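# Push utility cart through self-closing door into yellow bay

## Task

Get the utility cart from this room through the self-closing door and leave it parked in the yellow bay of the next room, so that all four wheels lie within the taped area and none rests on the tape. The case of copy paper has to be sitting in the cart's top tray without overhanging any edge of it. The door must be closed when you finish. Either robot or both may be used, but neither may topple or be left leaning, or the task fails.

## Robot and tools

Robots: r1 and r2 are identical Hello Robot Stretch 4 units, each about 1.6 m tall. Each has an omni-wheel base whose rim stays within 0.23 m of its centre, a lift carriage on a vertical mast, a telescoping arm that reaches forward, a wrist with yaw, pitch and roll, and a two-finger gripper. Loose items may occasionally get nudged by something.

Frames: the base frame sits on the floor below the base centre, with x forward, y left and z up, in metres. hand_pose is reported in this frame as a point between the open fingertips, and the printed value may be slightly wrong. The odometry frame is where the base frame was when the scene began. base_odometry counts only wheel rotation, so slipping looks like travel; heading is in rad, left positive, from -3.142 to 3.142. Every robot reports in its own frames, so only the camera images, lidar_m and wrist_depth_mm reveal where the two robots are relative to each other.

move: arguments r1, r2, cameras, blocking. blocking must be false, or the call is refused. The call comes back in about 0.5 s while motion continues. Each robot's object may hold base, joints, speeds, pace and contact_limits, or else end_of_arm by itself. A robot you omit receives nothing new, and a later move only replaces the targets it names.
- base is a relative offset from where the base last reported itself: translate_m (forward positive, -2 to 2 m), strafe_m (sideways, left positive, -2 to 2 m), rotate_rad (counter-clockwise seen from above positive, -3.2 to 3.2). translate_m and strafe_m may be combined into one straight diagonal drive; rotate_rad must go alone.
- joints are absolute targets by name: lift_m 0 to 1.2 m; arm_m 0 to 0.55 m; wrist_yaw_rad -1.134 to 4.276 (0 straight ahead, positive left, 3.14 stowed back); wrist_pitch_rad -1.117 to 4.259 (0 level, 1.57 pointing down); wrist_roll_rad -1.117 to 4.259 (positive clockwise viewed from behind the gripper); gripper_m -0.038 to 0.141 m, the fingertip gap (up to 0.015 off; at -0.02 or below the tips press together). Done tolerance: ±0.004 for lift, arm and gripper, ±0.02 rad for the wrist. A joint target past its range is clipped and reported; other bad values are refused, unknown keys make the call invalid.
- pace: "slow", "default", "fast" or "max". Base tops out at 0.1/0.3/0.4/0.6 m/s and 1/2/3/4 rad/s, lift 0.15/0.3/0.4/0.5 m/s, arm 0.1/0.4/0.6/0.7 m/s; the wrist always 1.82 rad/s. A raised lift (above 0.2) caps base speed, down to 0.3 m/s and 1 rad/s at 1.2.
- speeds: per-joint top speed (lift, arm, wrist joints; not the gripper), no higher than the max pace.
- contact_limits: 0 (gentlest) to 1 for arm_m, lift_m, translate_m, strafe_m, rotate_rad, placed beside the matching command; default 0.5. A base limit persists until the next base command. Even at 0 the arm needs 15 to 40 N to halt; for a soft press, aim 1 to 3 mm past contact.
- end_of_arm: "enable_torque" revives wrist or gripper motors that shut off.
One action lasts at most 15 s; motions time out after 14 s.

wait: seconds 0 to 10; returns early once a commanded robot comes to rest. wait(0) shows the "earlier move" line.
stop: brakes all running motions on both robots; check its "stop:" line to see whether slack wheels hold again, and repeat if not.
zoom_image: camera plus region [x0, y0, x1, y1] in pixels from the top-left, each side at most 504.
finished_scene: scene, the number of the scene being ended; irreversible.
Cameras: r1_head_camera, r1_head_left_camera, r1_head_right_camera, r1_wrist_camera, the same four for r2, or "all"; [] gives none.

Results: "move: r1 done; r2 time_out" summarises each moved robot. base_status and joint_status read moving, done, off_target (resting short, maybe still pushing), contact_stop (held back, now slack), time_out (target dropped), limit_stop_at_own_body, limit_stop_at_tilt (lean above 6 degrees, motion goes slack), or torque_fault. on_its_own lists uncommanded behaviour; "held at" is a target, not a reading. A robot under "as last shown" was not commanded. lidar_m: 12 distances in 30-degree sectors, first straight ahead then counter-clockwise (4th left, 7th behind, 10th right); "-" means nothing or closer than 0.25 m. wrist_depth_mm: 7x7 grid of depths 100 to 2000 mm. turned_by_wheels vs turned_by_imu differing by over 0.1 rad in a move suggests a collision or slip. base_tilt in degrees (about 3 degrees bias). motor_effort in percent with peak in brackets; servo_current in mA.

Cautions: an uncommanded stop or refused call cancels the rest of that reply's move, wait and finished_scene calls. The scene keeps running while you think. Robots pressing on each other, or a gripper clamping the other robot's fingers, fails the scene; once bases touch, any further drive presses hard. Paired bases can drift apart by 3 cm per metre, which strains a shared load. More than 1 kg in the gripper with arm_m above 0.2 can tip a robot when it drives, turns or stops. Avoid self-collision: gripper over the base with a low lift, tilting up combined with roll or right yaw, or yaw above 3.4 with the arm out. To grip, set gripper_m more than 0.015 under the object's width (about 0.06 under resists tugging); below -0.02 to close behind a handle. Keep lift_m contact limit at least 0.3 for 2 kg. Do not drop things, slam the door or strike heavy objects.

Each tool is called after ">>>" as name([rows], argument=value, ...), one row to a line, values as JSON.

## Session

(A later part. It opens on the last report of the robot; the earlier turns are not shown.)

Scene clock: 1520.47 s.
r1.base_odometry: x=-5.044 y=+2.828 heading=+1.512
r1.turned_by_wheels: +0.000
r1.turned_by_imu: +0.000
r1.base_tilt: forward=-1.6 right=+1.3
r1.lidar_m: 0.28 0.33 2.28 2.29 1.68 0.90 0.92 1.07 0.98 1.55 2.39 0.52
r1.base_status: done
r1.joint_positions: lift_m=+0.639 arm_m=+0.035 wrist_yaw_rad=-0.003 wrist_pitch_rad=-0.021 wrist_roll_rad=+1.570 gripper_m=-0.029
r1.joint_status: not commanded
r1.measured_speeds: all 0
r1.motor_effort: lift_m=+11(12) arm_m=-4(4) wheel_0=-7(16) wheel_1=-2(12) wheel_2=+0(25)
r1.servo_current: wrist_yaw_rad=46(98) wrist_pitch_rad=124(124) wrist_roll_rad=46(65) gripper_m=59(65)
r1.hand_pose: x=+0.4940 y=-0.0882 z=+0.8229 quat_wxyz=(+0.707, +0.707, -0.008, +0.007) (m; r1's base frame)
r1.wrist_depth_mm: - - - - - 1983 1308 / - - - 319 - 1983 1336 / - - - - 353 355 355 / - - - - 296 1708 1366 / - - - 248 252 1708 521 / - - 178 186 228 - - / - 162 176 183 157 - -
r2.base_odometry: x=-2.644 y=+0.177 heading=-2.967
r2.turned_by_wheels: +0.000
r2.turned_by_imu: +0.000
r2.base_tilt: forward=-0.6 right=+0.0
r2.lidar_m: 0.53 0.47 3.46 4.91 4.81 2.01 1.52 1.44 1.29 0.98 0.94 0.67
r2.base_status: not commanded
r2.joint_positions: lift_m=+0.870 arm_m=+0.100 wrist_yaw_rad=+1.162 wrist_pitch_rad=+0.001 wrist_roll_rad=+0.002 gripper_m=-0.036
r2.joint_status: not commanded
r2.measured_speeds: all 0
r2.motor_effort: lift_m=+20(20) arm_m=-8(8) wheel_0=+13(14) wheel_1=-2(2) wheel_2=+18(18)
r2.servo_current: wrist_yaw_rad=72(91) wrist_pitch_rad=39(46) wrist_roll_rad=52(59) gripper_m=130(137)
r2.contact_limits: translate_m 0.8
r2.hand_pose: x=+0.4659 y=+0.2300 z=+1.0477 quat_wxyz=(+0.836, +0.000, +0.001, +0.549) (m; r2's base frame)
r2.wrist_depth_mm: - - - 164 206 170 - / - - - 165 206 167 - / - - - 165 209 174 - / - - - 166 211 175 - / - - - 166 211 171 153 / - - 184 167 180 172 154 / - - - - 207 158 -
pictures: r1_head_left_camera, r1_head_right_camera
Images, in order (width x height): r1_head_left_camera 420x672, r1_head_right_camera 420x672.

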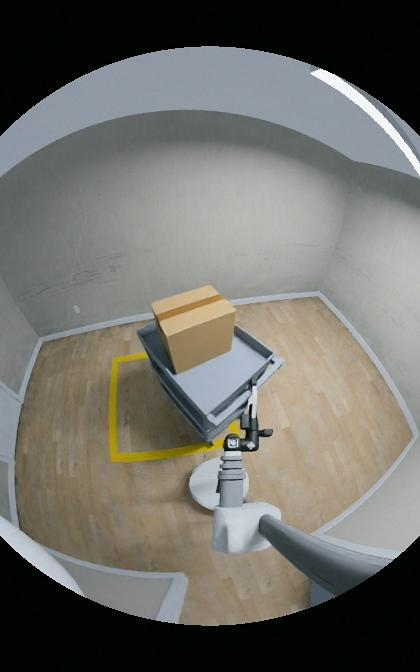

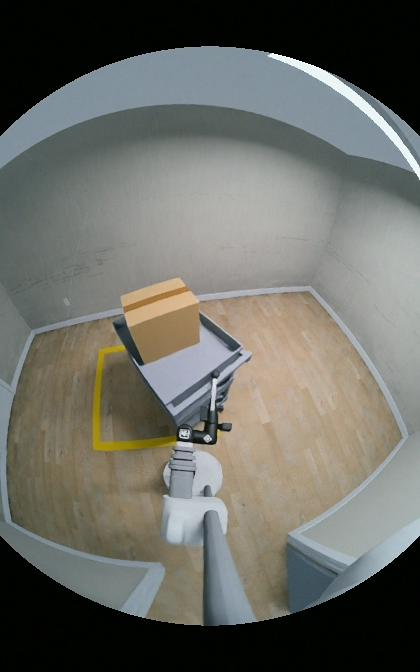

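>>> move(r1={"base":{"strafe_m":-0.25},"pace":"slow"}, blocking=false, cameras=[])

>>> wait(seconds=5, cameras=[])

>>> move(r1={"base":{"rotate_rad":0.4},"pace":"slow"}, blocking=false, cameras=[])

>>> wait(seconds=4, cameras=[])

>>> move(r1={"base":{"strafe_m":-0.25},"pace":"slow"}, blocking=false, cameras=[])

>>> wait(seconds=5, cameras=["r1_head_camera","r1_head_left_camera"])

Scene clock: 1544.03 s.
move: r1 moving
r1.base_odometry: x=-5.030 y=+2.827 heading=+1.512
r1.turned_by_wheels: +0.000
r1.turned_by_imu: +0.000
r1.base_tilt: forward=-1.6 right=+1.2
r1.lidar_m: 0.30 0.29 2.29 2.30 1.67 0.91 0.91 1.06 0.98 1.55 2.39 0.55
r1.base_status: strafe_m moving
r1.joint_positions: lift_m=+0.639 arm_m=+0.035 wrist_yaw_rad=-0.003 wrist_pitch_rad=-0.021 wrist_roll_rad=+1.570 gripper_m=-0.029
r1.joint_status: not commanded
r1.measured_speeds: translate_m=+0.000 strafe_m=-0.056 rotate_rad=-0.001 lift_m=+0.000 arm_m=-0.001 wrist_yaw_rad=+0.000 wrist_pitch_rad=+0.000 wrist_roll_rad=+0.000
r1.motor_effort: lift_m=+11(11) arm_m=-3(4) wheel_0=+5(8) wheel_1=-7(8) wheel_2=-1(1)
r1.servo_current: wrist_yaw_rad=52(59) wrist_pitch_rad=117(124) wrist_roll_rad=39(59) gripper_m=59(65)
r1.hand_pose: x=+0.4940 y=-0.0882 z=+0.8229 quat_wxyz=(+0.707, +0.707, -0.008, +0.007) (m; r1's base frame)
r1.wrist_depth_mm: - - - - - 1983 1308 / - - - 312 - 1808 1336 / - - - - 353 355 353 / - - - - 294 1661 1308 / - - - 248 256 1708 525 / - - 178 186 229 - - / - 163 174 184 156 - -
r2: as last shown
r2.base_tilt: forward=-0.7 right=+0.0
r2.lidar_m: 0.51 0.45 3.46 4.96 4.83 2.01 1.52 1.46 1.32 0.97 0.92 0.66
r2.motor_effort: lift_m=+20(20) arm_m=-8(8) wheel_0=+14(14) wheel_1=-2(2) wheel_2=+17(18)
r2.servo_current: wrist_yaw_rad=65(85) wrist_pitch_rad=39(52) wrist_roll_rad=46(52) gripper_m=124(137)
r2.contact_limits: translate_m 0.8
r2.wrist_depth_mm: - - - 164 205 170 - / - - - 165 206 167 - / - - - 165 209 173 - / - - - 165 211 175 - / - - - 166 212 172 153 / - - 183 167 180 172 153 / - - - - 207 158 -
pictures: none
No camera images: "cameras" was empty.

Scene clock: 1547.20 s.
earlier move: r1 done
r1.base_odometry: x=-4.794 y=+2.813 heading=+1.512
r1.turned_by_wheels: +0.000
r1.turned_by_imu: -0.001
r1.base_tilt: forward=-1.6 right=+1.3
r1.lidar_m: 0.47 0.38 0.40 2.54 1.52 0.98 - 0.79 0.83 1.42 2.17 2.44
r1.base_status: done
r1.joint_positions: lift_m=+0.638 arm_m=+0.035 wrist_yaw_rad=+0.002 wrist_pitch_rad=+0.001 wrist_roll_rad=+1.570 gripper_m=-0.029
r1.joint_status: not commanded
r1.measured_speeds: all 0
r1.motor_effort: lift_m=+18(19) arm_m=-4(4) wheel_0=+3(15) wheel_1=-1(8) wheel_2=+0(6)
r1.servo_current: wrist_yaw_rad=52(78) wrist_pitch_rad=39(124) wrist_roll_rad=46(65) gripper_m=59(65)
r1.hand_pose: x=+0.4945 y=-0.0868 z=+0.8158 quat_wxyz=(+0.707, +0.707, +0.001, +0.000) (m; r1's base frame)
r1.wrist_depth_mm: - - - - - 1661 1138 / - - - - - 1618 1138 / - - - - - 1708 1160 / - - - - - 1661 1160 / - - - - - 1618 1182 / - - 180 198 173 1576 1160 / - 136 173 153 158 1397 373
r2.base_odometry: x=-2.644 y=+0.177 heading=-2.967
r2.turned_by_wheels: +0.000
r2.turned_by_imu: +0.000
r2.base_tilt: forward=-0.7 right=+0.0
r2.lidar_m: 0.51 0.47 3.49 4.92 4.86 2.02 1.50 1.45 1.30 0.99 0.95 0.66
r2.base_status: not commanded
r2.joint_positions: lift_m=+0.870 arm_m=+0.100 wrist_yaw_rad=+1.162 wrist_pitch_rad=+0.001 wrist_roll_rad=+0.002 gripper_m=-0.036
r2.joint_status: not commanded
r2.measured_speeds: all 0
r2.motor_effort: lift_m=+20(20) arm_m=-8(8) wheel_0=+14(14) wheel_1=-2(2) wheel_2=+18(18)
r2.servo_current: wrist_yaw_rad=65(91) wrist_pitch_rad=39(52) wrist_roll_rad=52(59) gripper_m=130(137)
r2.contact_limits: translate_m 0.8
r2.hand_pose: x=+0.4659 y=+0.2299 z=+1.0477 quat_wxyz=(+0.836, +0.000, +0.001, +0.549) (m; r2's base frame)
r2.wrist_depth_mm: - - - 165 205 170 - / - - - 165 206 167 - / - - - 165 209 173 - / - - - 166 211 175 - / - - - 166 212 171 153 / - - 184 166 180 171 154 / - - - - 207 158 -
wait: 3.17 of 5 s (r1 has come to rest)
pictures: none
No camera images: "cameras" was empty.

Scene clock: 1547.70 s.
move: r1 moving
r1.base_odometry: x=-4.794 y=+2.813 heading=+1.638
r1.turned_by_wheels: +0.126
r1.turned_by_imu: +0.126
r1.base_tilt: forward=-1.6 right=+1.2
r1.lidar_m: 0.43 0.38 2.58 2.54 1.24 0.99 1.68 0.75 0.92 1.80 2.18 2.28
r1.base_status: rotate_rad moving
r1.joint_positions: lift_m=+0.638 arm_m=+0.035 wrist_yaw_rad=+0.002 wrist_pitch_rad=+0.001 wrist_roll_rad=+1.570 gripper_m=-0.029
r1.joint_status: not commanded
r1.measured_speeds: translate_m=+0.001 strafe_m=+0.000 rotate_rad=+0.485 lift_m=+0.000 arm_m=+0.000 wrist_yaw_rad=+0.000 wrist_pitch_rad=+0.000 wrist_roll_rad=+0.000
r1.motor_effort: lift_m=+18(19) arm_m=-4(4) wheel_0=-6(6) wheel_1=-5(7) wheel_2=-5(5)
r1.servo_current: wrist_yaw_rad=52(65) wrist_pitch_rad=46(46) wrist_roll_rad=52(59) gripper_m=52(59)
r1.hand_pose: x=+0.4945 y=-0.0868 z=+0.8158 quat_wxyz=(+0.707, +0.707, +0.001, +0.000) (m; r1's base frame)
r1.wrist_depth_mm: - - - - - 1661 1138 / - - - - - 1661 1118 / - - - - - 1576 1160 / - - - - - 1708 1182 / - - - - - 1576 1205 / - - 181 198 180 366 370 / - 136 173 180 150 - -
r2: as last shown
r2.lidar_m: 0.52 0.47 3.46 4.94 4.84 2.03 1.51 1.46 1.30 0.99 0.94 0.67
r2.motor_effort: lift_m=+20(20) arm_m=-7(8) wheel_0=+14(14) wheel_1=-2(2) wheel_2=+17(18)
r2.servo_current: wrist_yaw_rad=72(78) wrist_pitch_rad=39(46) wrist_roll_rad=52(52) gripper_m=124(137)
r2.contact_limits: translate_m 0.8
r2.wrist_depth_mm: - - - 165 205 170 - / - - - 164 207 167 - / - - - 165 209 173 - / - - - 165 211 175 - / - - - 166 212 171 153 / - - 184 167 180 172 153 / - - - - 207 158 -
pictures: none
No camera images: "cameras" was empty.

Scene clock: 1548.77 s.
earlier move: r1 done
r1.base_odometry: x=-4.794 y=+2.813 heading=+1.911
r1.turned_by_wheels: +0.274
r1.turned_by_imu: +0.275
r1.base_tilt: forward=-1.6 right=+1.3
r1.lidar_m: 0.39 0.36 2.58 2.00 1.00 4.53 0.81 0.78 1.18 2.16 2.34 0.53
r1.base_status: done
r1.joint_positions: lift_m=+0.638 arm_m=+0.035 wrist_yaw_rad=+0.002 wrist_pitch_rad=+0.001 wrist_roll_rad=+1.570 gripper_m=-0.029
r1.joint_status: not commanded
r1.measured_speeds: all 0
r1.motor_effort: lift_m=+18(19) arm_m=-4(4) wheel_0=-4(7) wheel_1=-3(7) wheel_2=+0(5)
r1.servo_current: wrist_yaw_rad=52(65) wrist_pitch_rad=39(52) wrist_roll_rad=46(65) gripper_m=65(65)
r1.hand_pose: x=+0.4945 y=-0.0868 z=+0.8158 quat_wxyz=(+0.707, +0.707, +0.001, +0.000) (m; r1's base frame)
r1.wrist_depth_mm: - - - - - 1499 1160 / - - 249 314 324 325 1060 / - - 236 298 - 1464 - / - - - 282 - - - / - - 225 263 - - - / - 449 183 198 178 - - / - 439 176 183 150 - -
r2.base_odometry: x=-2.644 y=+0.177 heading=-2.967
r2.turned_by_wheels: +0.000
r2.turned_by_imu: +0.000
r2.base_tilt: forward=-0.7 right=+0.0
r2.lidar_m: 0.53 0.45 3.46 4.94 4.81 2.01 1.51 1.46 1.27 0.99 0.95 0.66
r2.base_status: not commanded
r2.joint_positions: lift_m=+0.870 arm_m=+0.100 wrist_yaw_rad=+1.162 wrist_pitch_rad=+0.001 wrist_roll_rad=+0.002 gripper_m=-0.036
r2.joint_status: not commanded
r2.measured_speeds: all 0
r2.motor_effort: lift_m=+20(20) arm_m=-8(8) wheel_0=+14(14) wheel_1=-2(2) wheel_2=+18(18)
r2.servo_current: wrist_yaw_rad=65(85) wrist_pitch_rad=46(46) wrist_roll_rad=52(59) gripper_m=130(143)
r2.contact_limits: translate_m 0.8
r2.hand_pose: x=+0.4659 y=+0.2299 z=+1.0477 quat_wxyz=(+0.836, +0.000, +0.001, +0.549) (m; r2's base frame)
r2.wrist_depth_mm: - - - 165 206 170 - / - - - 165 206 167 - / - - - 164 209 174 - / - - - 166 211 175 - / - - - 166 212 170 153 / - - 184 167 180 171 154 / - - - - 207 158 -
wait: 1.07 of 4 s (r1 has come to rest)
pictures: none
No camera images: "cameras" was empty.

Scene clock: 1549.27 s.
move: r1 moving
r1.base_odometry: x=-4.781 y=+2.818 heading=+1.911
r1.turned_by_wheels: +0.000
r1.turned_by_imu: +0.000
r1.base_tilt: forward=-1.6 right=+1.3
r1.lidar_m: 0.40 0.39 2.58 2.02 1.00 4.49 0.81 0.77 1.19 2.17 2.32 0.54
r1.base_status: strafe_m moving
r1.joint_positions: lift_m=+0.638 arm_m=+0.035 wrist_yaw_rad=+0.002 wrist_pitch_rad=+0.001 wrist_roll_rad=+1.570 gripper_m=-0.029
r1.joint_status: not commanded
r1.measured_speeds: translate_m=+0.001 strafe_m=-0.056 rotate_rad=-0.004 lift_m=+0.000 arm_m=+0.000 wrist_yaw_rad=+0.000 wrist_pitch_rad=+0.000 wrist_roll_rad=+0.000
r1.motor_effort: lift_m=+18(19) arm_m=-4(4) wheel_0=+6(8) wheel_1=-6(7) wheel_2=+1(1)
r1.servo_current: wrist_yaw_rad=39(65) wrist_pitch_rad=39(46) wrist_roll_rad=52(59) gripper_m=59(65)
r1.hand_pose: x=+0.4945 y=-0.0868 z=+0.8158 quat_wxyz=(+0.707, +0.707, +0.001, +0.000) (m; r1's base frame)
r1.wrist_depth_mm: - - - - - 1499 1160 / - - 253 - - 1397 1160 / - - 240 307 324 342 327 / - - - 287 - - - / - - 225 273 - - - / - 452 185 198 178 - - / - 439 176 183 150 - -
r2: as last shown
r2.lidar_m: 0.53 0.46 3.49 4.95 4.85 2.01 1.51 1.46 1.30 0.98 0.94 0.63
r2.motor_effort: lift_m=+20(20) arm_m=-8(8) wheel_0=+14(14) wheel_1=-1(2) wheel_2=+18(18)
r2.servo_current: wrist_yaw_rad=78(85) wrist_pitch_rad=39(46) wrist_roll_rad=39(52) gripper_m=124(137)
r2.contact_limits: translate_m 0.8
r2.wrist_depth_mm: - - - 164 205 170 - / - - - 165 206 167 - / - - - 165 209 173 - / - - - 166 211 175 - / - - - 166 213 171 153 / - - 183 166 180 171 153 / - - - - 206 158 -
pictures: none
No camera images: "cameras" was empty.

Scene clock: 1552.40 s.
earlier move: r1 done
r1.base_odometry: x=-4.559 y=+2.897 heading=+1.912
r1.turned_by_wheels: +0.000
r1.turned_by_imu: -0.001
r1.base_tilt: forward=-1.6 right=+1.3
r1.lidar_m: 0.50 0.47 0.53 2.10 1.17 4.54 0.72 0.82 1.24 1.92 2.08 2.07
r1.base_status: done
r1.joint_positions: lift_m=+0.638 arm_m=+0.035 wrist_yaw_rad=+0.002 wrist_pitch_rad=+0.001 wrist_roll_rad=+1.570 gripper_m=-0.029
r1.joint_status: not commanded
r1.measured_speeds: all 0
r1.motor_effort: lift_m=+18(19) arm_m=-4(4) wheel_0=+4(9) wheel_1=-1(8) wheel_2=+1(2)
r1.servo_current: wrist_yaw_rad=72(72) wrist_pitch_rad=46(52) wrist_roll_rad=46(65) gripper_m=65(65)
r1.hand_pose: x=+0.4945 y=-0.0868 z=+0.8158 quat_wxyz=(+0.707, +0.707, +0.001, +0.000) (m; r1's base frame)
r1.wrist_depth_mm: - - - - - 1499 1160 / - - - - - 1499 1182 / - - - - - 1537 1182 / - - - - - 1576 1160 / - - - - - 1618 1229 / - - 180 198 173 1576 1118 / - 136 159 153 158 - 353
r2.base_odometry: x=-2.644 y=+0.177 heading=-2.967
r2.turned_by_wheels: +0.000
r2.turned_by_imu: +0.000
r2.base_tilt: forward=-0.6 right=+0.0
r2.lidar_m: 0.52 0.45 3.44 4.94 4.81 2.01 1.52 1.45 1.30 0.99 0.93 0.64
r2.base_status: not commanded
r2.joint_positions: lift_m=+0.870 arm_m=+0.100 wrist_yaw_rad=+1.162 wrist_pitch_rad=+0.001 wrist_roll_rad=+0.002 gripper_m=-0.036
r2.joint_status: not commanded
r2.measured_speeds: all 0
r2.motor_effort: lift_m=+20(20) arm_m=-7(8) wheel_0=+14(14) wheel_1=-2(2) wheel_2=+18(18)
r2.servo_current: wrist_yaw_rad=78(85) wrist_pitch_rad=33(46) wrist_roll_rad=46(59) gripper_m=130(137)
r2.contact_limits: translate_m 0.8
r2.hand_pose: x=+0.4659 y=+0.2299 z=+1.0477 quat_wxyz=(+0.836, +0.000, +0.001, +0.549) (m; r2's base frame)
r2.wrist_depth_mm: - - - 165 204 170 - / - - - 164 207 167 - / - - - 165 210 173 - / - - - 165 211 174 - / - - - 166 212 171 153 / - - 184 167 180 171 153 / - - - - 207 158 -
wait: 3.13 of 5 s (r1 has come to rest)
pictures: r1_head_camera, r1_head_left_camera
Images, in order (width x height): r1_head_camera 420x560, r1_head_left_camera 420x672.

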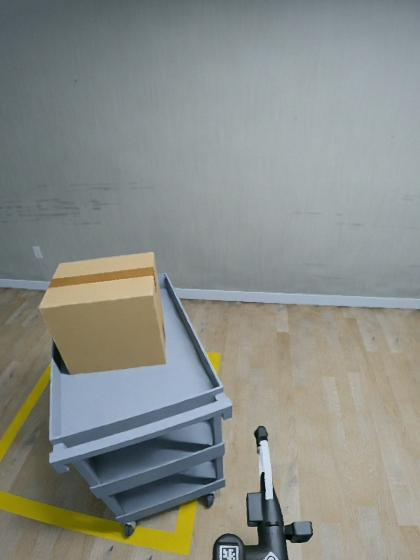

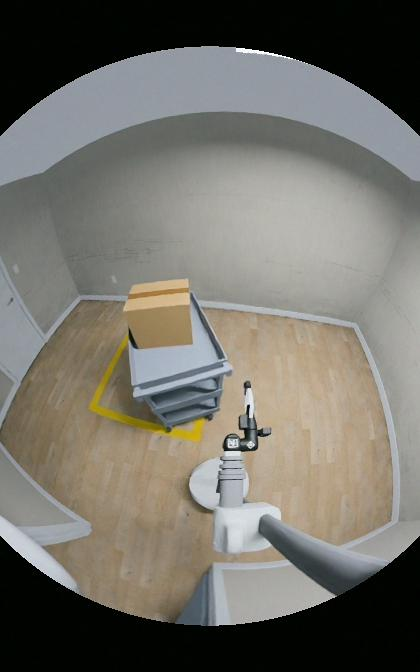

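>>> move(r1={"base":{"translate_m":-0.17},"joints":{"gripper_m":0.125,"lift_m":0.643}}, blocking=false, cameras=[])

>>> wait(seconds=3, cameras=[])

>>> move(r1={"base":{"rotate_rad":0.2}}, blocking=false, cameras=[])

>>> wait(seconds=2, cameras=["r1_head_camera"])

Scene clock: 1573.97 s.
move: r1 moving
r1.base_odometry: x=-4.548 y=+2.867 heading=+1.912
r1.turned_by_wheels: +0.000
r1.turned_by_imu: -0.002
r1.base_tilt: forward=-1.6 right=+1.3
r1.lidar_m: 0.50 0.49 0.55 2.01 1.16 4.53 0.70 0.76 1.17 1.92 2.07 2.11
r1.base_status: translate_m moving
r1.joint_positions: lift_m=+0.643 arm_m=+0.035 wrist_yaw_rad=+0.002 wrist_pitch_rad=+0.001 wrist_roll_rad=+1.570 gripper_m=-0.004
r1.joint_status: lift_m moving; gripper_m moving
r1.measured_speeds: translate_m=-0.122 strafe_m=+0.000 rotate_rad=+0.003 lift_m=+0.000 arm_m=+0.000 wrist_yaw_rad=+0.000 wrist_pitch_rad=+0.000 wrist_roll_rad=+0.000
r1.motor_effort: lift_m=+24(26) arm_m=-4(4) wheel_0=-5(9) wheel_1=-5(7) wheel_2=+9(9)
r1.servo_current: wrist_yaw_rad=65(72) wrist_pitch_rad=39(46) wrist_roll_rad=46(59) gripper_m=72(72)
r1.hand_pose: x=+0.4945 y=-0.0868 z=+0.8204 quat_wxyz=(+0.707, +0.707, +0.001, +0.000) (m; r1's base frame)
r1.wrist_depth_mm: - - - - - 1499 1160 / - - - - - 1537 1182 / - - - - - 1618 1160 / - - - - - 1576 1182 / - - - - - 1618 1205 / - - 185 190 172 1708 1205 / - - 163 148 143 357 357
r2: as last shown
r2.turned_by_imu: +0.003
r2.base_tilt: forward=-0.7 right=+0.0
r2.lidar_m: 0.54 0.47 3.44 4.90 4.85 2.00 1.51 1.45 1.32 0.99 0.95 0.65
r2.motor_effort: lift_m=+20(20) arm_m=-8(8) wheel_0=+14(14) wheel_1=-1(2) wheel_2=+17(18)
r2.servo_current: wrist_yaw_rad=78(78) wrist_pitch_rad=46(46) wrist_roll_rad=46(59) gripper_m=130(137)
r2.contact_limits: translate_m 0.8
r2.wrist_depth_mm: - - - 165 206 170 - / - - - 165 206 167 - / - - - 165 209 173 - / - - - 165 210 174 - / - - - 166 212 171 153 / - - 183 167 180 172 154 / - - - - 207 158 -
pictures: none
No camera images: "cameras" was empty.

Scene clock: 1575.77 s.
earlier move: r1 done
r1.base_odometry: x=-4.502 y=+2.736 heading=+1.911
r1.turned_by_wheels: +0.000
r1.turned_by_imu: +0.000
r1.base_tilt: forward=-1.6 right=+1.3
r1.lidar_m: 0.62 0.62 2.85 1.63 1.11 4.54 0.55 0.62 0.96 1.90 2.06 2.23
r1.base_status: done
r1.joint_positions: lift_m=+0.643 arm_m=+0.035 wrist_yaw_rad=+0.002 wrist_pitch_rad=+0.001 wrist_roll_rad=+1.570 gripper_m=+0.125
r1.joint_status: all done
r1.measured_speeds: all 0
r1.motor_effort: lift_m=+24(26) arm_m=-4(4) wheel_0=-3(9) wheel_1=-2(8) wheel_2=+1(10)
r1.servo_current: wrist_yaw_rad=72(72) wrist_pitch_rad=39(52) wrist_roll_rad=52(72) gripper_m=46(98)
r1.hand_pose: x=+0.4945 y=-0.0868 z=+0.8204 quat_wxyz=(+0.707, +0.707, +0.001, +0.000) (m; r1's base frame)
r1.wrist_depth_mm: - - - - - 1537 1138 / - - - - - 1576 1182 / - - - - - 1576 1160 / - - - - - 1576 1205 / - - - - - 1618 1205 / - 196 - - - 206 1078 / - - - 139 1008 - -
r2.base_odometry: x=-2.644 y=+0.177 heading=-2.967
r2.turned_by_wheels: +0.000
r2.turned_by_imu: +0.000
r2.base_tilt: forward=-0.7 right=+0.0
r2.lidar_m: 0.53 0.46 3.46 4.92 4.84 2.02 1.52 1.46 1.29 0.99 0.95 0.66
r2.base_status: not commanded
r2.joint_positions: lift_m=+0.870 arm_m=+0.100 wrist_yaw_rad=+1.162 wrist_pitch_rad=+0.001 wrist_roll_rad=+0.002 gripper_m=-0.036
r2.joint_status: not commanded
r2.measured_speeds: all 0
r2.motor_effort: lift_m=+20(20) arm_m=-8(8) wheel_0=+14(14) wheel_1=-2(2) wheel_2=+18(18)
r2.servo_current: wrist_yaw_rad=72(85) wrist_pitch_rad=39(46) wrist_roll_rad=52(59) gripper_m=130(137)
r2.contact_limits: translate_m 0.8
r2.hand_pose: x=+0.4659 y=+0.2299 z=+1.0477 quat_wxyz=(+0.836, +0.000, +0.001, +0.549) (m; r2's base frame)
r2.wrist_depth_mm: - - - 164 206 170 - / - - - 165 208 167 - / - - - 165 210 173 - / - - - 166 211 175 - / - - - 166 213 171 153 / - - 184 166 180 171 154 / - - - - 206 158 -
wait: 1.80 of 3 s (r1 has come to rest)
pictures: none
No camera images: "cameras" was empty.

Scene clock: 1576.27 s.
move: r1 moving
r1.base_odometry: x=-4.502 y=+2.736 heading=+2.094
r1.turned_by_wheels: +0.183
r1.turned_by_imu: +0.184
r1.base_tilt: forward=-1.6 right=+1.2
r1.lidar_m: 0.63 0.64 2.81 1.10 1.11 0.67 0.54 0.70 1.29 1.92 2.27 2.19
r1.base_status: rotate_rad moving
r1.joint_positions: lift_m=+0.643 arm_m=+0.035 wrist_yaw_rad=+0.002 wrist_pitch_rad=+0.001 wrist_roll_rad=+1.570 gripper_m=+0.125
r1.joint_status: not commanded
r1.measured_speeds: translate_m=+0.000 strafe_m=+0.000 rotate_rad=+0.294 lift_m=+0.000 arm_m=+0.000 wrist_yaw_rad=+0.000 wrist_pitch_rad=+0.000 wrist_roll_rad=+0.000
r1.motor_effort: lift_m=+24(24) arm_m=-4(4) wheel_0=-3(8) wheel_1=-3(9) wheel_2=-1(7)
r1.servo_current: wrist_yaw_rad=46(65) wrist_pitch_rad=46(46) wrist_roll_rad=46(59) gripper_m=46(46)
r1.hand_pose: x=+0.4945 y=-0.0868 z=+0.8204 quat_wxyz=(+0.707, +0.707, +0.001, +0.000) (m; r1's base frame)
r1.wrist_depth_mm: - - - - - 1618 1160 / - - - - - 1618 1205 / - - - - - 1576 1182 / - - - - - 1661 1025 / - - - 469 - 477 477 / - 213 647 459 1060 196 462 / - 640 647 146 1025 - -
r2: as last shown
r2.lidar_m: 0.53 0.45 3.49 4.93 4.82 2.01 1.51 1.44 1.30 0.99 0.95 0.65
r2.motor_effort: lift_m=+20(20) arm_m=-8(8) wheel_0=+13(14) wheel_1=-1(2) wheel_2=+18(18)
r2.servo_current: wrist_yaw_rad=72(78) wrist_pitch_rad=33(46) wrist_roll_rad=46(59) gripper_m=130(137)
r2.contact_limits: translate_m 0.8
r2.wrist_depth_mm: - - - 164 205 169 - / - - - 165 206 167 - / - - - 165 209 174 - / - - - 165 211 174 - / - - - 166 212 170 153 / - - 185 166 180 171 154 / - - - - 207 158 -
pictures: none
No camera images: "cameras" was empty.

Scene clock: 1576.70 s.
earlier move: r1 done
r1.base_odometry: x=-4.502 y=+2.736 heading=+2.111
r1.turned_by_wheels: +0.017
r1.turned_by_imu: +0.017
r1.base_tilt: forward=-1.6 right=+1.3
r1.lidar_m: 0.62 0.64 2.80 1.13 1.12 0.71 0.57 0.70 1.31 1.94 2.29 2.19
r1.base_status: done
r1.joint_positions: lift_m=+0.643 arm_m=+0.035 wrist_yaw_rad=+0.002 wrist_pitch_rad=+0.001 wrist_roll_rad=+1.570 gripper_m=+0.125
r1.joint_status: not commanded
r1.measured_speeds: all 0
r1.motor_effort: lift_m=+24(24) arm_m=-4(4) wheel_0=-1(8) wheel_1=+1(9) wheel_2=-1(7)
r1.servo_current: wrist_yaw_rad=46(65) wrist_pitch_rad=52(52) wrist_roll_rad=59(59) gripper_m=46(46)
r1.hand_pose: x=+0.4945 y=-0.0868 z=+0.8204 quat_wxyz=(+0.707, +0.707, +0.001, +0.000) (m; r1's base frame)
r1.wrist_depth_mm: - - - - - 1576 1138 / - - - - - 1576 1160 / - - - - - 1661 1118 / - - - 477 - 484 480 / - - - 459 - - 473 / - 213 654 452 1042 187 455 / - 654 647 146 1025 - -
r2.base_odometry: x=-2.644 y=+0.177 heading=-2.967
r2.turned_by_wheels: +0.000
r2.turned_by_imu: +0.000
r2.base_tilt: forward=-0.7 right=+0.0
r2.lidar_m: 0.54 0.47 3.48 4.97 4.82 2.01 1.50 1.44 1.30 0.99 0.95 0.66
r2.base_status: not commanded
r2.joint_positions: lift_m=+0.870 arm_m=+0.100 wrist_yaw_rad=+1.162 wrist_pitch_rad=+0.001 wrist_roll_rad=+0.002 gripper_m=-0.036
r2.joint_status: not commanded
r2.measured_speeds: all 0
r2.motor_effort: lift_m=+20(20) arm_m=-8(8) wheel_0=+13(14) wheel_1=-2(2) wheel_2=+18(18)
r2.servo_current: wrist_yaw_rad=78(85) wrist_pitch_rad=46(46) wrist_roll_rad=52(59) gripper_m=130(137)
r2.contact_limits: translate_m 0.8
r2.hand_pose: x=+0.4659 y=+0.2299 z=+1.0477 quat_wxyz=(+0.836, +0.000, +0.001, +0.549) (m; r2's base frame)
r2.wrist_depth_mm: - - - 164 204 170 - / - - - 165 206 167 - / - - - 164 210 174 - / - - - 165 211 174 - / - - - 166 213 171 153 / - - 184 167 180 171 154 / - - - - 207 158 -
wait: 0.43 of 2 s (r1 has come to rest)
pictures: r1_head_camera
Images, in order (width x height): r1_head_camera 420x560.

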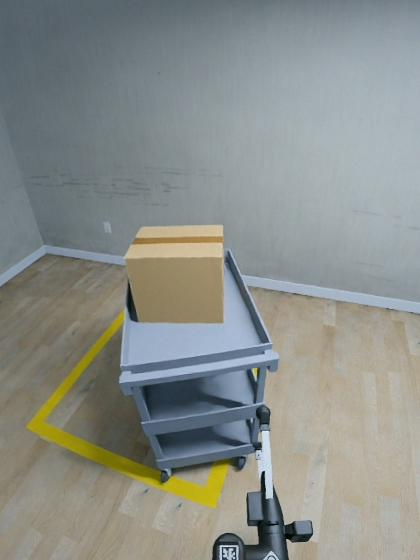

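>>> move(r1={"base":{"strafe_m":0.185}}, blocking=false, cameras=[])

>>> wait(seconds=2.5, cameras=[])

>>> move(r1={"base":{"translate_m":0.135},"pace":"slow"}, blocking=false, cameras=[])

>>> wait(seconds=4, cameras=["r1_head_camera","r1_wrist_camera","r1_head_left_camera"])

Scene clock: 1586.03 s.
move: r1 moving
r1.base_odometry: x=-4.533 y=+2.718 heading=+2.111
r1.turned_by_wheels: +0.000
r1.turned_by_imu: +0.000
r1.base_tilt: forward=-1.6 right=+1.2
r1.lidar_m: 0.62 0.64 2.76 1.08 1.09 0.74 0.55 0.69 1.32 1.94 2.34 2.21
r1.base_status: strafe_m moving
r1.joint_positions: lift_m=+0.643 arm_m=+0.035 wrist_yaw_rad=+0.002 wrist_pitch_rad=+0.001 wrist_roll_rad=+1.570 gripper_m=+0.125
r1.joint_status: not commanded
r1.measured_speeds: translate_m=-0.001 strafe_m=+0.140 rotate_rad=+0.004 lift_m=+0.000 arm_m=+0.000 wrist_yaw_rad=+0.000 wrist_pitch_rad=+0.000 wrist_roll_rad=+0.000
r1.motor_effort: lift_m=+24(24) arm_m=-4(4) wheel_0=-8(11) wheel_1=+9(11) wheel_2=+0(1)
r1.servo_current: wrist_yaw_rad=59(59) wrist_pitch_rad=39(46) wrist_roll_rad=33(59) gripper_m=33(52)
r1.hand_pose: x=+0.4945 y=-0.0868 z=+0.8204 quat_wxyz=(+0.707, +0.707, +0.001, +0.000) (m; r1's base frame)
r1.wrist_depth_mm: - - - - - 1618 1160 / - - - - - 1537 1205 / - - - - - 1708 1182 / - - - 473 - 484 484 / - - 831 455 - - 466 / - 213 647 449 1042 187 452 / - 647 647 146 1008 - -
r2: as last shown
r2.turned_by_imu: +0.001
r2.lidar_m: 0.51 0.46 3.48 4.92 4.82 2.02 1.50 1.44 1.32 0.99 0.94 0.66
r2.motor_effort: lift_m=+20(20) arm_m=-7(8) wheel_0=+14(14) wheel_1=-2(2) wheel_2=+18(18)
r2.servo_current: wrist_yaw_rad=72(78) wrist_pitch_rad=46(46) wrist_roll_rad=46(52) gripper_m=137(137)
r2.contact_limits: translate_m 0.8
r2.wrist_depth_mm: - - - 164 206 170 - / - - - 165 206 167 - / - - - 165 209 173 - / - - - 165 211 174 - / - - - 166 212 171 153 / - - 184 166 180 171 154 / - - - - 206 158 -
pictures: none
No camera images: "cameras" was empty.

Scene clock: 1587.43 s.
earlier move: r1 done
r1.base_odometry: x=-4.661 y=+2.641 heading=+2.111
r1.turned_by_wheels: +0.000
r1.turned_by_imu: +0.001
r1.base_tilt: forward=-1.6 right=+1.3
r1.lidar_m: 0.59 2.71 2.64 0.96 0.94 1.43 0.55 0.63 1.21 2.11 2.51 0.68
r1.base_status: done
r1.joint_positions: lift_m=+0.643 arm_m=+0.035 wrist_yaw_rad=+0.002 wrist_pitch_rad=+0.001 wrist_roll_rad=+1.570 gripper_m=+0.125
r1.joint_status: not commanded
r1.measured_speeds: all 0
r1.motor_effort: lift_m=+24(24) arm_m=-4(4) wheel_0=-1(13) wheel_1=+0(11) wheel_2=+0(1)
r1.servo_current: wrist_yaw_rad=59(65) wrist_pitch_rad=39(52) wrist_roll_rad=39(65) gripper_m=46(52)
r1.hand_pose: x=+0.4945 y=-0.0868 z=+0.8204 quat_wxyz=(+0.707, +0.707, +0.001, +0.000) (m; r1's base frame)
r1.wrist_depth_mm: - - - - - 1499 1138 / - - - 462 484 480 466 / - - - 449 - - 455 / - - 647 439 - - 449 / - - 647 430 - - - / - 213 654 418 991 187 - / - - - 146 - - -
r2.base_odometry: x=-2.644 y=+0.177 heading=-2.967
r2.turned_by_wheels: +0.000
r2.turned_by_imu: +0.000
r2.base_tilt: forward=-0.7 right=+0.0
r2.lidar_m: 0.54 0.46 3.45 4.93 4.81 2.04 1.50 1.46 1.32 0.98 0.94 0.65
r2.base_status: not commanded
r2.joint_positions: lift_m=+0.870 arm_m=+0.100 wrist_yaw_rad=+1.162 wrist_pitch_rad=+0.001 wrist_roll_rad=+0.002 gripper_m=-0.036
r2.joint_status: not commanded
r2.measured_speeds: all 0
r2.motor_effort: lift_m=+20(20) arm_m=-8(8) wheel_0=+13(14) wheel_1=-1(2) wheel_2=+18(18)
r2.servo_current: wrist_yaw_rad=72(85) wrist_pitch_rad=39(46) wrist_roll_rad=46(65) gripper_m=130(137)
r2.contact_limits: translate_m 0.8
r2.hand_pose: x=+0.4659 y=+0.2299 z=+1.0477 quat_wxyz=(+0.836, +0.000, +0.001, +0.549) (m; r2's base frame)
r2.wrist_depth_mm: - - - 165 205 170 - / - - - 164 206 168 - / - - - 165 209 173 - / - - - 166 211 175 - / - - - 166 212 171 153 / - - 183 167 180 171 154 / - - - - 207 158 -
wait: 1.40 of 2.5 s (r1 has come to rest)
pictures: none
No camera images: "cameras" was empty.

Scene clock: 1587.93 s.
move: r1 moving
r1.base_odometry: x=-4.667 y=+2.652 heading=+2.112
r1.turned_by_wheels: +0.000
r1.turned_by_imu: +0.000
r1.base_tilt: forward=-1.6 right=+1.3
r1.lidar_m: 0.58 2.71 2.63 0.99 0.93 1.45 0.58 0.63 1.23 2.10 2.52 0.66
r1.base_status: translate_m moving
r1.joint_positions: lift_m=+0.643 arm_m=+0.035 wrist_yaw_rad=+0.002 wrist_pitch_rad=+0.001 wrist_roll_rad=+1.570 gripper_m=+0.125
r1.joint_status: not commanded
r1.measured_speeds: translate_m=+0.049 strafe_m=+0.000 rotate_rad=-0.001 lift_m=+0.000 arm_m=+0.000 wrist_yaw_rad=+0.000 wrist_pitch_rad=+0.000 wrist_roll_rad=+0.000
r1.motor_effort: lift_m=+24(24) arm_m=-4(4) wheel_0=+7(7) wheel_1=+4(5) wheel_2=-5(6)
r1.servo_current: wrist_yaw_rad=59(72) wrist_pitch_rad=39(46) wrist_roll_rad=46(52) gripper_m=46(46)
r1.hand_pose: x=+0.4945 y=-0.0868 z=+0.8204 quat_wxyz=(+0.707, +0.707, +0.001, +0.000) (m; r1's base frame)
r1.wrist_depth_mm: - - - - - 1464 1078 / - - 389 459 484 469 462 / - - - 436 - - 442 / - - 634 424 - - 442 / - - 640 415 - - - / - 213 640 404 1008 187 - / - - - 146 - - -
r2: as last shown
r2.lidar_m: 0.54 0.43 3.47 4.93 4.82 2.04 1.51 1.46 1.34 1.00 0.93 0.64
r2.motor_effort: lift_m=+20(20) arm_m=-8(8) wheel_0=+14(14) wheel_1=-1(2) wheel_2=+18(18)
r2.servo_current: wrist_yaw_rad=72(85) wrist_pitch_rad=33(46) wrist_roll_rad=39(59) gripper_m=130(137)
r2.contact_limits: translate_m 0.8
r2.wrist_depth_mm: - - - 164 205 170 - / - - - 165 207 167 - / - - - 165 209 173 - / - - - 165 211 174 - / - - - 166 211 170 153 / - - 183 167 180 172 153 / - - - - 207 158 -
pictures: none
No camera images: "cameras" was empty.

Scene clock: 1590.07 s.
earlier move: r1 done
r1.base_odometry: x=-4.730 y=+2.757 heading=+2.112
r1.turned_by_wheels: +0.000
r1.turned_by_imu: +0.000
r1.base_tilt: forward=-1.6 right=+1.3
r1.lidar_m: 0.46 2.55 2.56 1.23 0.99 1.70 0.67 0.80 1.48 2.15 2.40 0.55
r1.base_status: done
r1.joint_positions: lift_m=+0.643 arm_m=+0.035 wrist_yaw_rad=+0.002 wrist_pitch_rad=+0.001 wrist_roll_rad=+1.570 gripper_m=+0.125
r1.joint_status: not commanded
r1.measured_speeds: all 0
r1.motor_effort: lift_m=+24(24) arm_m=-4(4) wheel_0=+4(7) wheel_1=+2(6) wheel_2=-1(7)
r1.servo_current: wrist_yaw_rad=33(72) wrist_pitch_rad=46(46) wrist_roll_rad=39(65) gripper_m=39(52)
r1.hand_pose: x=+0.4945 y=-0.0868 z=+0.8204 quat_wxyz=(+0.707, +0.707, +0.001, +0.000) (m; r1's base frame)
r1.wrist_depth_mm: - - 267 338 347 355 - / - - - 327 - 1661 - / - - 256 317 - - - / - 512 517 309 931 - - / - 512 517 301 - - - / - 214 236 - 200 186 - / - 525 517 146 - - -
r2.base_odometry: x=-2.644 y=+0.177 heading=-2.967
r2.turned_by_wheels: +0.000
r2.turned_by_imu: +0.000
r2.base_tilt: forward=-0.7 right=+0.0
r2.lidar_m: 0.54 0.46 3.47 4.94 4.83 2.00 1.51 1.46 1.33 0.96 0.93 0.66
r2.base_status: not commanded
r2.joint_positions: lift_m=+0.870 arm_m=+0.100 wrist_yaw_rad=+1.162 wrist_pitch_rad=+0.001 wrist_roll_rad=+0.002 gripper_m=-0.036
r2.joint_status: not commanded
r2.measured_speeds: all 0
r2.motor_effort: lift_m=+20(20) arm_m=-8(8) wheel_0=+14(14) wheel_1=-1(2) wheel_2=+18(18)
r2.servo_current: wrist_yaw_rad=72(85) wrist_pitch_rad=39(52) wrist_roll_rad=52(65) gripper_m=137(137)
r2.contact_limits: translate_m 0.8
r2.hand_pose: x=+0.4659 y=+0.2299 z=+1.0477 quat_wxyz=(+0.836, +0.000, +0.001, +0.549) (m; r2's base frame)
r2.wrist_depth_mm: - - - 164 205 170 - / - - - 164 206 167 - / - - - 165 209 173 - / - - - 165 211 175 - / - - - 166 213 171 153 / - - 184 167 180 172 154 / - - - - 207 159 -
wait: 2.13 of 4 s (r1 has come to rest)
pictures: r1_head_camera, r1_head_left_camera, r1_wrist_camera
Images, in order (width x height): r1_head_camera 420x560, r1_head_left_camera 420x672, r1_wrist_camera 616x392.

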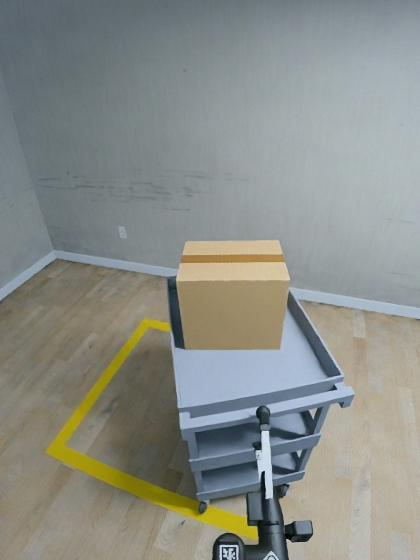

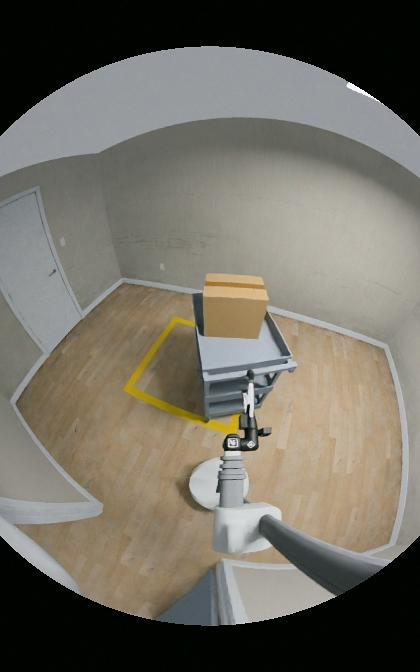

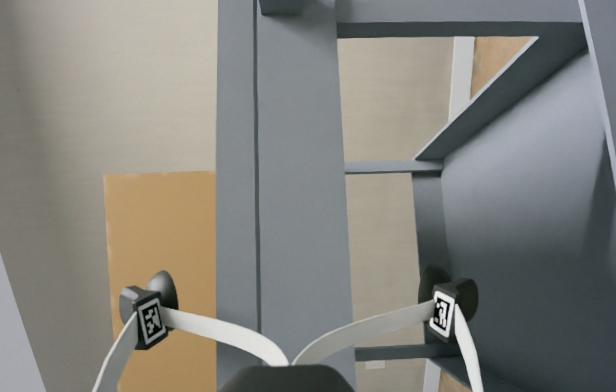

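>>> move(r1={"base":{"translate_m":0.06},"pace":"slow"}, blocking=false, cameras=[])

>>> wait(seconds=2, cameras=[])

>>> move(r1={"joints":{"gripper_m":-0.03}}, blocking=false, cameras=[])

>>> wait(seconds=3, cameras=["r1_wrist_camera"])

>>> move(r1={"base":{"translate_m":0.15},"pace":"slow"}, blocking=false, cameras=[])

>>> wait(seconds=3, cameras=["r1_head_camera","r1_head_left_camera"])

Scene clock: 1598.87 s.
move: r1 moving
r1.base_odometry: x=-4.737 y=+2.768 heading=+2.112
r1.turned_by_wheels: +0.000
r1.turned_by_imu: +0.000
r1.base_tilt: forward=-1.6 right=+1.3
r1.lidar_m: 0.44 2.53 2.57 1.23 0.99 1.74 0.71 0.81 1.52 2.15 2.39 0.52
r1.base_status: translate_m moving
r1.joint_positions: lift_m=+0.643 arm_m=+0.035 wrist_yaw_rad=+0.002 wrist_pitch_rad=+0.001 wrist_roll_rad=+1.570 gripper_m=+0.125
r1.joint_status: not commanded
r1.measured_speeds: translate_m=+0.050 strafe_m=+0.000 rotate_rad=+0.001 lift_m=+0.000 arm_m=+0.000 wrist_yaw_rad=+0.000 wrist_pitch_rad=+0.000 wrist_roll_rad=+0.000
r1.motor_effort: lift_m=+24(24) arm_m=-4(4) wheel_0=+5(7) wheel_1=+6(6) wheel_2=-7(7)
r1.servo_current: wrist_yaw_rad=59(59) wrist_pitch_rad=46(46) wrist_roll_rad=72(72) gripper_m=46(46)
r1.hand_pose: x=+0.4945 y=-0.0868 z=+0.8204 quat_wxyz=(+0.707, +0.707, +0.001, +0.000) (m; r1's base frame)
r1.wrist_depth_mm: - - 256 325 334 353 353 / - - 248 312 - 1537 - / - - - 303 - - - / - 500 500 298 - - - / - 500 504 - - - - / - 214 224 282 199 186 - / - 512 508 146 - - -
r2: as last shown
r2.turned_by_imu: +0.001
r2.lidar_m: 0.51 0.46 3.47 4.94 4.84 2.02 1.52 1.45 1.32 0.99 0.94 0.65
r2.motor_effort: lift_m=+20(20) arm_m=-8(8) wheel_0=+14(15) wheel_1=-1(2) wheel_2=+18(18)
r2.servo_current: wrist_yaw_rad=78(78) wrist_pitch_rad=39(39) wrist_roll_rad=52(59) gripper_m=124(130)
r2.contact_limits: translate_m 0.8
r2.wrist_depth_mm: - - - 164 205 170 - / - - - 165 206 167 - / - - - 165 209 173 - / - - - 165 211 174 - / - - - 166 212 171 153 / - - 184 167 180 171 154 / - - - - 206 158 -
pictures: none
No camera images: "cameras" was empty.

Scene clock: 1600.20 s.
earlier move: r1 done
r1.base_odometry: x=-4.761 y=+2.808 heading=+2.112
r1.turned_by_wheels: +0.000
r1.turned_by_imu: +0.000
r1.base_tilt: forward=-1.6 right=+1.3
r1.lidar_m: 0.40 0.46 2.56 1.33 1.02 5.75 0.75 0.85 1.59 2.16 2.37 0.47
r1.base_status: done
r1.joint_positions: lift_m=+0.643 arm_m=+0.035 wrist_yaw_rad=+0.002 wrist_pitch_rad=+0.001 wrist_roll_rad=+1.570 gripper_m=+0.125
r1.joint_status: not commanded
r1.measured_speeds: all 0
r1.motor_effort: lift_m=+24(24) arm_m=-4(4) wheel_0=+4(7) wheel_1=+2(6) wheel_2=-3(7)
r1.servo_current: wrist_yaw_rad=33(72) wrist_pitch_rad=33(52) wrist_roll_rad=52(72) gripper_m=46(52)
r1.hand_pose: x=+0.4945 y=-0.0868 z=+0.8204 quat_wxyz=(+0.707, +0.707, +0.001, +0.000) (m; r1's base frame)
r1.wrist_depth_mm: - - 220 286 300 314 317 / - - 212 276 - 1537 - / - - 206 264 - - - / - 459 206 257 - - - / - 455 198 249 854 - - / - 211 185 242 200 186 - / - 455 180 148 - - -
r2.base_odometry: x=-2.644 y=+0.177 heading=-2.967
r2.turned_by_wheels: +0.000
r2.turned_by_imu: +0.000
r2.base_tilt: forward=-0.6 right=+0.0
r2.lidar_m: 0.52 0.47 3.46 4.94 4.81 2.01 1.48 1.45 1.32 0.95 0.94 0.64
r2.base_status: not commanded
r2.joint_positions: lift_m=+0.870 arm_m=+0.100 wrist_yaw_rad=+1.162 wrist_pitch_rad=+0.001 wrist_roll_rad=+0.002 gripper_m=-0.036
r2.joint_status: not commanded
r2.measured_speeds: all 0
r2.motor_effort: lift_m=+20(20) arm_m=-8(8) wheel_0=+14(15) wheel_1=-2(2) wheel_2=+18(18)
r2.servo_current: wrist_yaw_rad=72(85) wrist_pitch_rad=39(46) wrist_roll_rad=52(59) gripper_m=130(137)
r2.contact_limits: translate_m 0.8
r2.hand_pose: x=+0.4659 y=+0.2299 z=+1.0477 quat_wxyz=(+0.836, +0.000, +0.001, +0.549) (m; r2's base frame)
r2.wrist_depth_mm: - - - 164 205 170 - / - - - 165 206 167 - / - - - 164 210 173 - / - - - 165 211 175 - / - - - 166 213 171 153 / - - 184 167 180 172 153 / - - - - 207 158 -
wait: 1.33 of 2 s (r1 has come to rest)
pictures: none
No camera images: "cameras" was empty.

Scene clock: 1600.70 s.
move: r1 moving
r1.base_odometry: x=-4.761 y=+2.808 heading=+2.112
r1.turned_by_wheels: +0.000
r1.turned_by_imu: +0.000
r1.base_tilt: forward=-1.6 right=+1.3
r1.lidar_m: 0.41 0.41 2.54 1.33 1.01 5.72 0.73 0.83 1.60 2.16 2.34 0.51
r1.base_status: not commanded
r1.joint_positions: lift_m=+0.643 arm_m=+0.035 wrist_yaw_rad=+0.002 wrist_pitch_rad=+0.001 wrist_roll_rad=+1.570 gripper_m=+0.112
r1.joint_status: gripper_m moving
r1.measured_speeds: all 0
r1.motor_effort: lift_m=+24(24) arm_m=-4(4) wheel_0=+4(5) wheel_1=+2(2) wheel_2=-3(3)
r1.servo_current: wrist_yaw_rad=39(46) wrist_pitch_rad=46(46) wrist_roll_rad=52(72) gripper_m=78(78)
r1.hand_pose: x=+0.4945 y=-0.0868 z=+0.8204 quat_wxyz=(+0.707, +0.707, +0.001, +0.000) (m; r1's base frame)
r1.wrist_depth_mm: - - 220 287 297 315 315 / - - 212 278 - 1576 - / - - 206 265 - - - / - 455 203 257 - - - / - 459 196 249 253 - - / - 462 186 241 198 - - / - 452 179 139 - - -
r2: as last shown
r2.base_tilt: forward=-0.7 right=+0.0
r2.lidar_m: 0.51 0.46 3.46 4.94 4.81 2.03 1.51 1.45 1.31 0.96 0.94 0.65
r2.motor_effort: lift_m=+20(20) arm_m=-8(8) wheel_0=+14(14) wheel_1=-1(2) wheel_2=+18(18)
r2.servo_current: wrist_yaw_rad=72(78) wrist_pitch_rad=39(46) wrist_roll_rad=59(65) gripper_m=130(137)
r2.contact_limits: translate_m 0.8
r2.wrist_depth_mm: - - - 164 206 170 - / - - - 165 206 167 - / - - - 165 209 173 - / - - - 165 211 175 - / - - - 166 212 171 153 / - - 185 167 180 171 153 / - - - - 207 158 -
pictures: none
No camera images: "cameras" was empty.

Scene clock: 1602.50 s.
earlier move: r1 done
r1.base_odometry: x=-4.761 y=+2.808 heading=+2.112
r1.turned_by_wheels: +0.000
r1.turned_by_imu: +0.000
r1.base_tilt: forward=-1.6 right=+1.3
r1.lidar_m: 0.39 0.42 2.54 1.33 1.00 5.72 0.73 0.84 1.62 2.16 2.32 0.48
r1.base_status: not commanded
r1.joint_positions: lift_m=+0.643 arm_m=+0.035 wrist_yaw_rad=+0.002 wrist_pitch_rad=-0.014 wrist_roll_rad=+1.570 gripper_m=-0.029
r1.joint_status: all done
r1.measured_speeds: all 0
r1.motor_effort: lift_m=+16(24) arm_m=-4(4) wheel_0=+1(5) wheel_1=+1(2) wheel_2=+0(3)
r1.servo_current: wrist_yaw_rad=39(65) wrist_pitch_rad=78(85) wrist_roll_rad=59(72) gripper_m=65(221)
r1.hand_pose: x=+0.4945 y=-0.0869 z=+0.8255 quat_wxyz=(+0.707, +0.707, -0.004, +0.006) (m; r1's base frame)
r1.wrist_depth_mm: - - - 262 260 1618 1255 / - - - 254 253 1618 1336 / - - - 246 246 - - / - 455 452 238 238 - - / - 452 455 233 232 - - / - 455 179 195 225 - - / - 154 455 181 153 - -
r2.base_odometry: x=-2.644 y=+0.177 heading=-2.967
r2.turned_by_wheels: +0.000
r2.turned_by_imu: +0.000
r2.base_tilt: forward=-0.7 right=+0.0
r2.lidar_m: 0.52 0.45 3.47 4.90 4.84 2.02 1.53 1.47 1.33 0.98 0.96 0.63
r2.base_status: not commanded
r2.joint_positions: lift_m=+0.870 arm_m=+0.100 wrist_yaw_rad=+1.162 wrist_pitch_rad=+0.001 wrist_roll_rad=+0.002 gripper_m=-0.036
r2.joint_status: not commanded
r2.measured_speeds: all 0
r2.motor_effort: lift_m=+20(20) arm_m=-8(8) wheel_0=+13(14) wheel_1=-1(2) wheel_2=+18(18)
r2.servo_current: wrist_yaw_rad=72(85) wrist_pitch_rad=39(46) wrist_roll_rad=52(65) gripper_m=137(137)
r2.contact_limits: translate_m 0.8
r2.hand_pose: x=+0.4659 y=+0.2299 z=+1.0477 quat_wxyz=(+0.836, +0.000, +0.001, +0.549) (m; r2's base frame)
r2.wrist_depth_mm: - - - 165 205 170 - / - - - 164 207 167 - / - - - 165 209 173 - / - - - 165 211 174 - / - - - 166 213 171 153 / - - 184 166 180 171 154 / - - - - 207 158 -
wait: 1.80 of 3 s (r1 has come to rest)
pictures: r1_wrist_camera
Images, in order (width x height): r1_wrist_camera 616x392.

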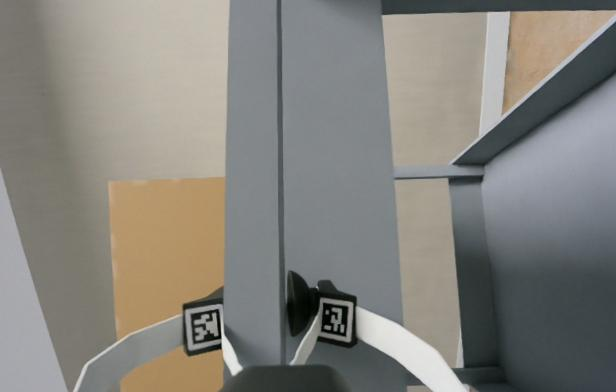

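Scene clock: 1603.00 s.
move: r1 moving
r1.base_odometry: x=-4.767 y=+2.819 heading=+2.112
r1.turned_by_wheels: +0.000
r1.turned_by_imu: +0.000
r1.base_tilt: forward=-1.6 right=+1.2
r1.lidar_m: 0.38 0.42 2.56 1.34 1.02 5.70 0.76 0.86 1.62 2.16 2.33 0.47
r1.base_status: translate_m moving
r1.joint_positions: lift_m=+0.643 arm_m=+0.035 wrist_yaw_rad=+0.002 wrist_pitch_rad=-0.014 wrist_roll_rad=+1.570 gripper_m=-0.029
r1.joint_status: not commanded
r1.measured_speeds: translate_m=+0.048 strafe_m=+0.000 rotate_rad=-0.002 lift_m=+0.000 arm_m=+0.000 wrist_yaw_rad=+0.000 wrist_pitch_rad=+0.000 wrist_roll_rad=+0.000
r1.motor_effort: lift_m=+16(16) arm_m=+2(4) wheel_0=+8(9) wheel_1=+7(7) wheel_2=-9(9)
r1.servo_current: wrist_yaw_rad=39(59) wrist_pitch_rad=72(78) wrist_roll_rad=46(72) gripper_m=65(72)
r1.hand_pose: x=+0.4944 y=-0.0869 z=+0.8255 quat_wxyz=(+0.707, +0.707, -0.004, +0.006) (m; r1's base frame)
r1.wrist_depth_mm: - - - 262 267 1499 1255 / - - - 256 253 1618 1336 / - - - 248 247 - - / - 452 449 239 238 - - / - 452 449 231 231 - - / - 449 178 186 224 - - / - 150 178 178 161 - -
r2: as last shown
r2.lidar_m: 0.53 0.47 3.48 4.91 4.82 1.99 1.50 1.44 1.31 0.97 0.94 0.64
r2.motor_effort: lift_m=+20(20) arm_m=-8(8) wheel_0=+14(14) wheel_1=-1(2) wheel_2=+18(18)
r2.servo_current: wrist_yaw_rad=72(78) wrist_pitch_rad=39(46) wrist_roll_rad=52(59) gripper_m=130(137)
r2.contact_limits: translate_m 0.8
r2.wrist_depth_mm: - - - 164 206 169 - / - - - 165 206 167 - / - - - 165 209 174 - / - - - 165 211 174 - / - - - 166 212 171 153 / - - 184 167 180 172 153 / - - - - 207 158 -
pictures: none
No camera images: "cameras" was empty.

Scene clock: 1605.27 s.
earlier move: r1 done
r1.base_odometry: x=-4.838 y=+2.937 heading=+2.111
r1.turned_by_wheels: -0.001
r1.turned_by_imu: -0.002
r1.base_tilt: forward=-1.6 right=+1.3
r1.lidar_m: 0.39 2.32 2.52 1.57 1.09 5.62 0.90 0.98 1.94 2.20 2.19 0.46
r1.base_status: done
r1.joint_positions: lift_m=+0.643 arm_m=+0.035 wrist_yaw_rad=-0.006 wrist_pitch_rad=-0.014 wrist_roll_rad=+1.570 gripper_m=-0.029
r1.joint_status: not commanded
r1.measured_speeds: all 0
r1.motor_effort: lift_m=+16(16) arm_m=+4(4) wheel_0=-2(9) wheel_1=+1(7) wheel_2=-6(12)
r1.servo_current: wrist_yaw_rad=59(78) wrist_pitch_rad=85(85) wrist_roll_rad=52(78) gripper_m=59(72)
r1.hand_pose: x=+0.4937 y=-0.0893 z=+0.8256 quat_wxyz=(+0.707, +0.707, -0.007, +0.003) (m; r1's base frame)
r1.wrist_depth_mm: - - - 256 253 - 1229 / - - - 248 247 - - / - - - 241 241 - - / - 452 449 236 235 - - / - 452 449 229 229 - - / - 455 178 194 179 - - / - 149 452 183 155 - -
r2.base_odometry: x=-2.644 y=+0.177 heading=-2.967
r2.turned_by_wheels: +0.000
r2.turned_by_imu: +0.000
r2.base_tilt: forward=-0.6 right=+0.0
r2.lidar_m: 0.54 0.46 3.47 4.94 4.83 2.02 1.52 1.45 1.32 0.98 0.94 0.66
r2.base_status: not commanded
r2.joint_positions: lift_m=+0.870 arm_m=+0.100 wrist_yaw_rad=+1.162 wrist_pitch_rad=+0.001 wrist_roll_rad=+0.002 gripper_m=-0.036
r2.joint_status: not commanded
r2.measured_speeds: all 0
r2.motor_effort: lift_m=+20(20) arm_m=-8(8) wheel_0=+14(14) wheel_1=-2(2) wheel_2=+18(18)
r2.servo_current: wrist_yaw_rad=78(91) wrist_pitch_rad=39(46) wrist_roll_rad=59(65) gripper_m=137(137)
r2.contact_limits: translate_m 0.8
r2.hand_pose: x=+0.4659 y=+0.2299 z=+1.0477 quat_wxyz=(+0.836, +0.000, +0.001, +0.549) (m; r2's base frame)
r2.wrist_depth_mm: - - - 164 205 170 - / - - - 164 206 167 - / - - - 165 209 173 - / - - - 165 211 175 - / - - - 166 212 171 153 / - - 184 167 180 171 153 / - - - - 206 158 -
wait: 2.27 of 3 s (r1 has come to rest)
pictures: r1_head_camera, r1_head_left_camera
Images, in order (width x height): r1_head_camera 420x560, r1_head_left_camera 420x672.

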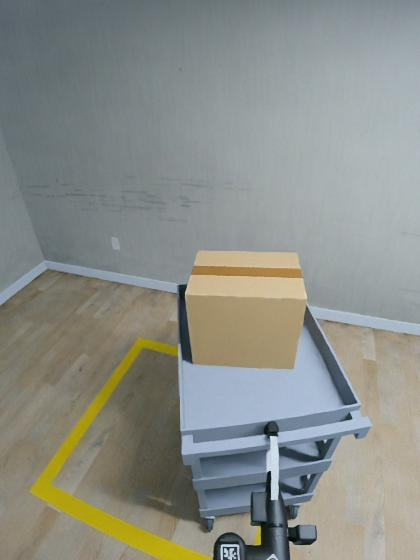

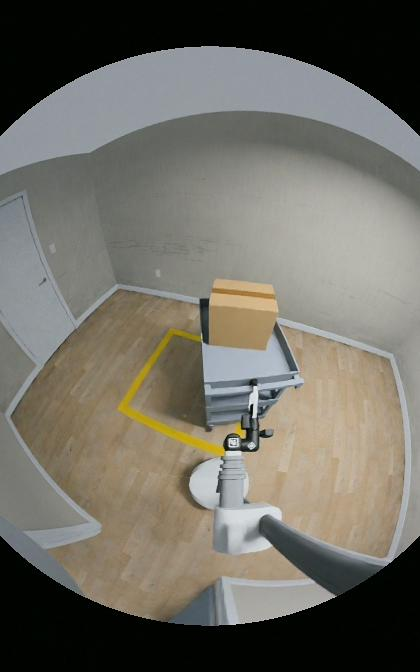

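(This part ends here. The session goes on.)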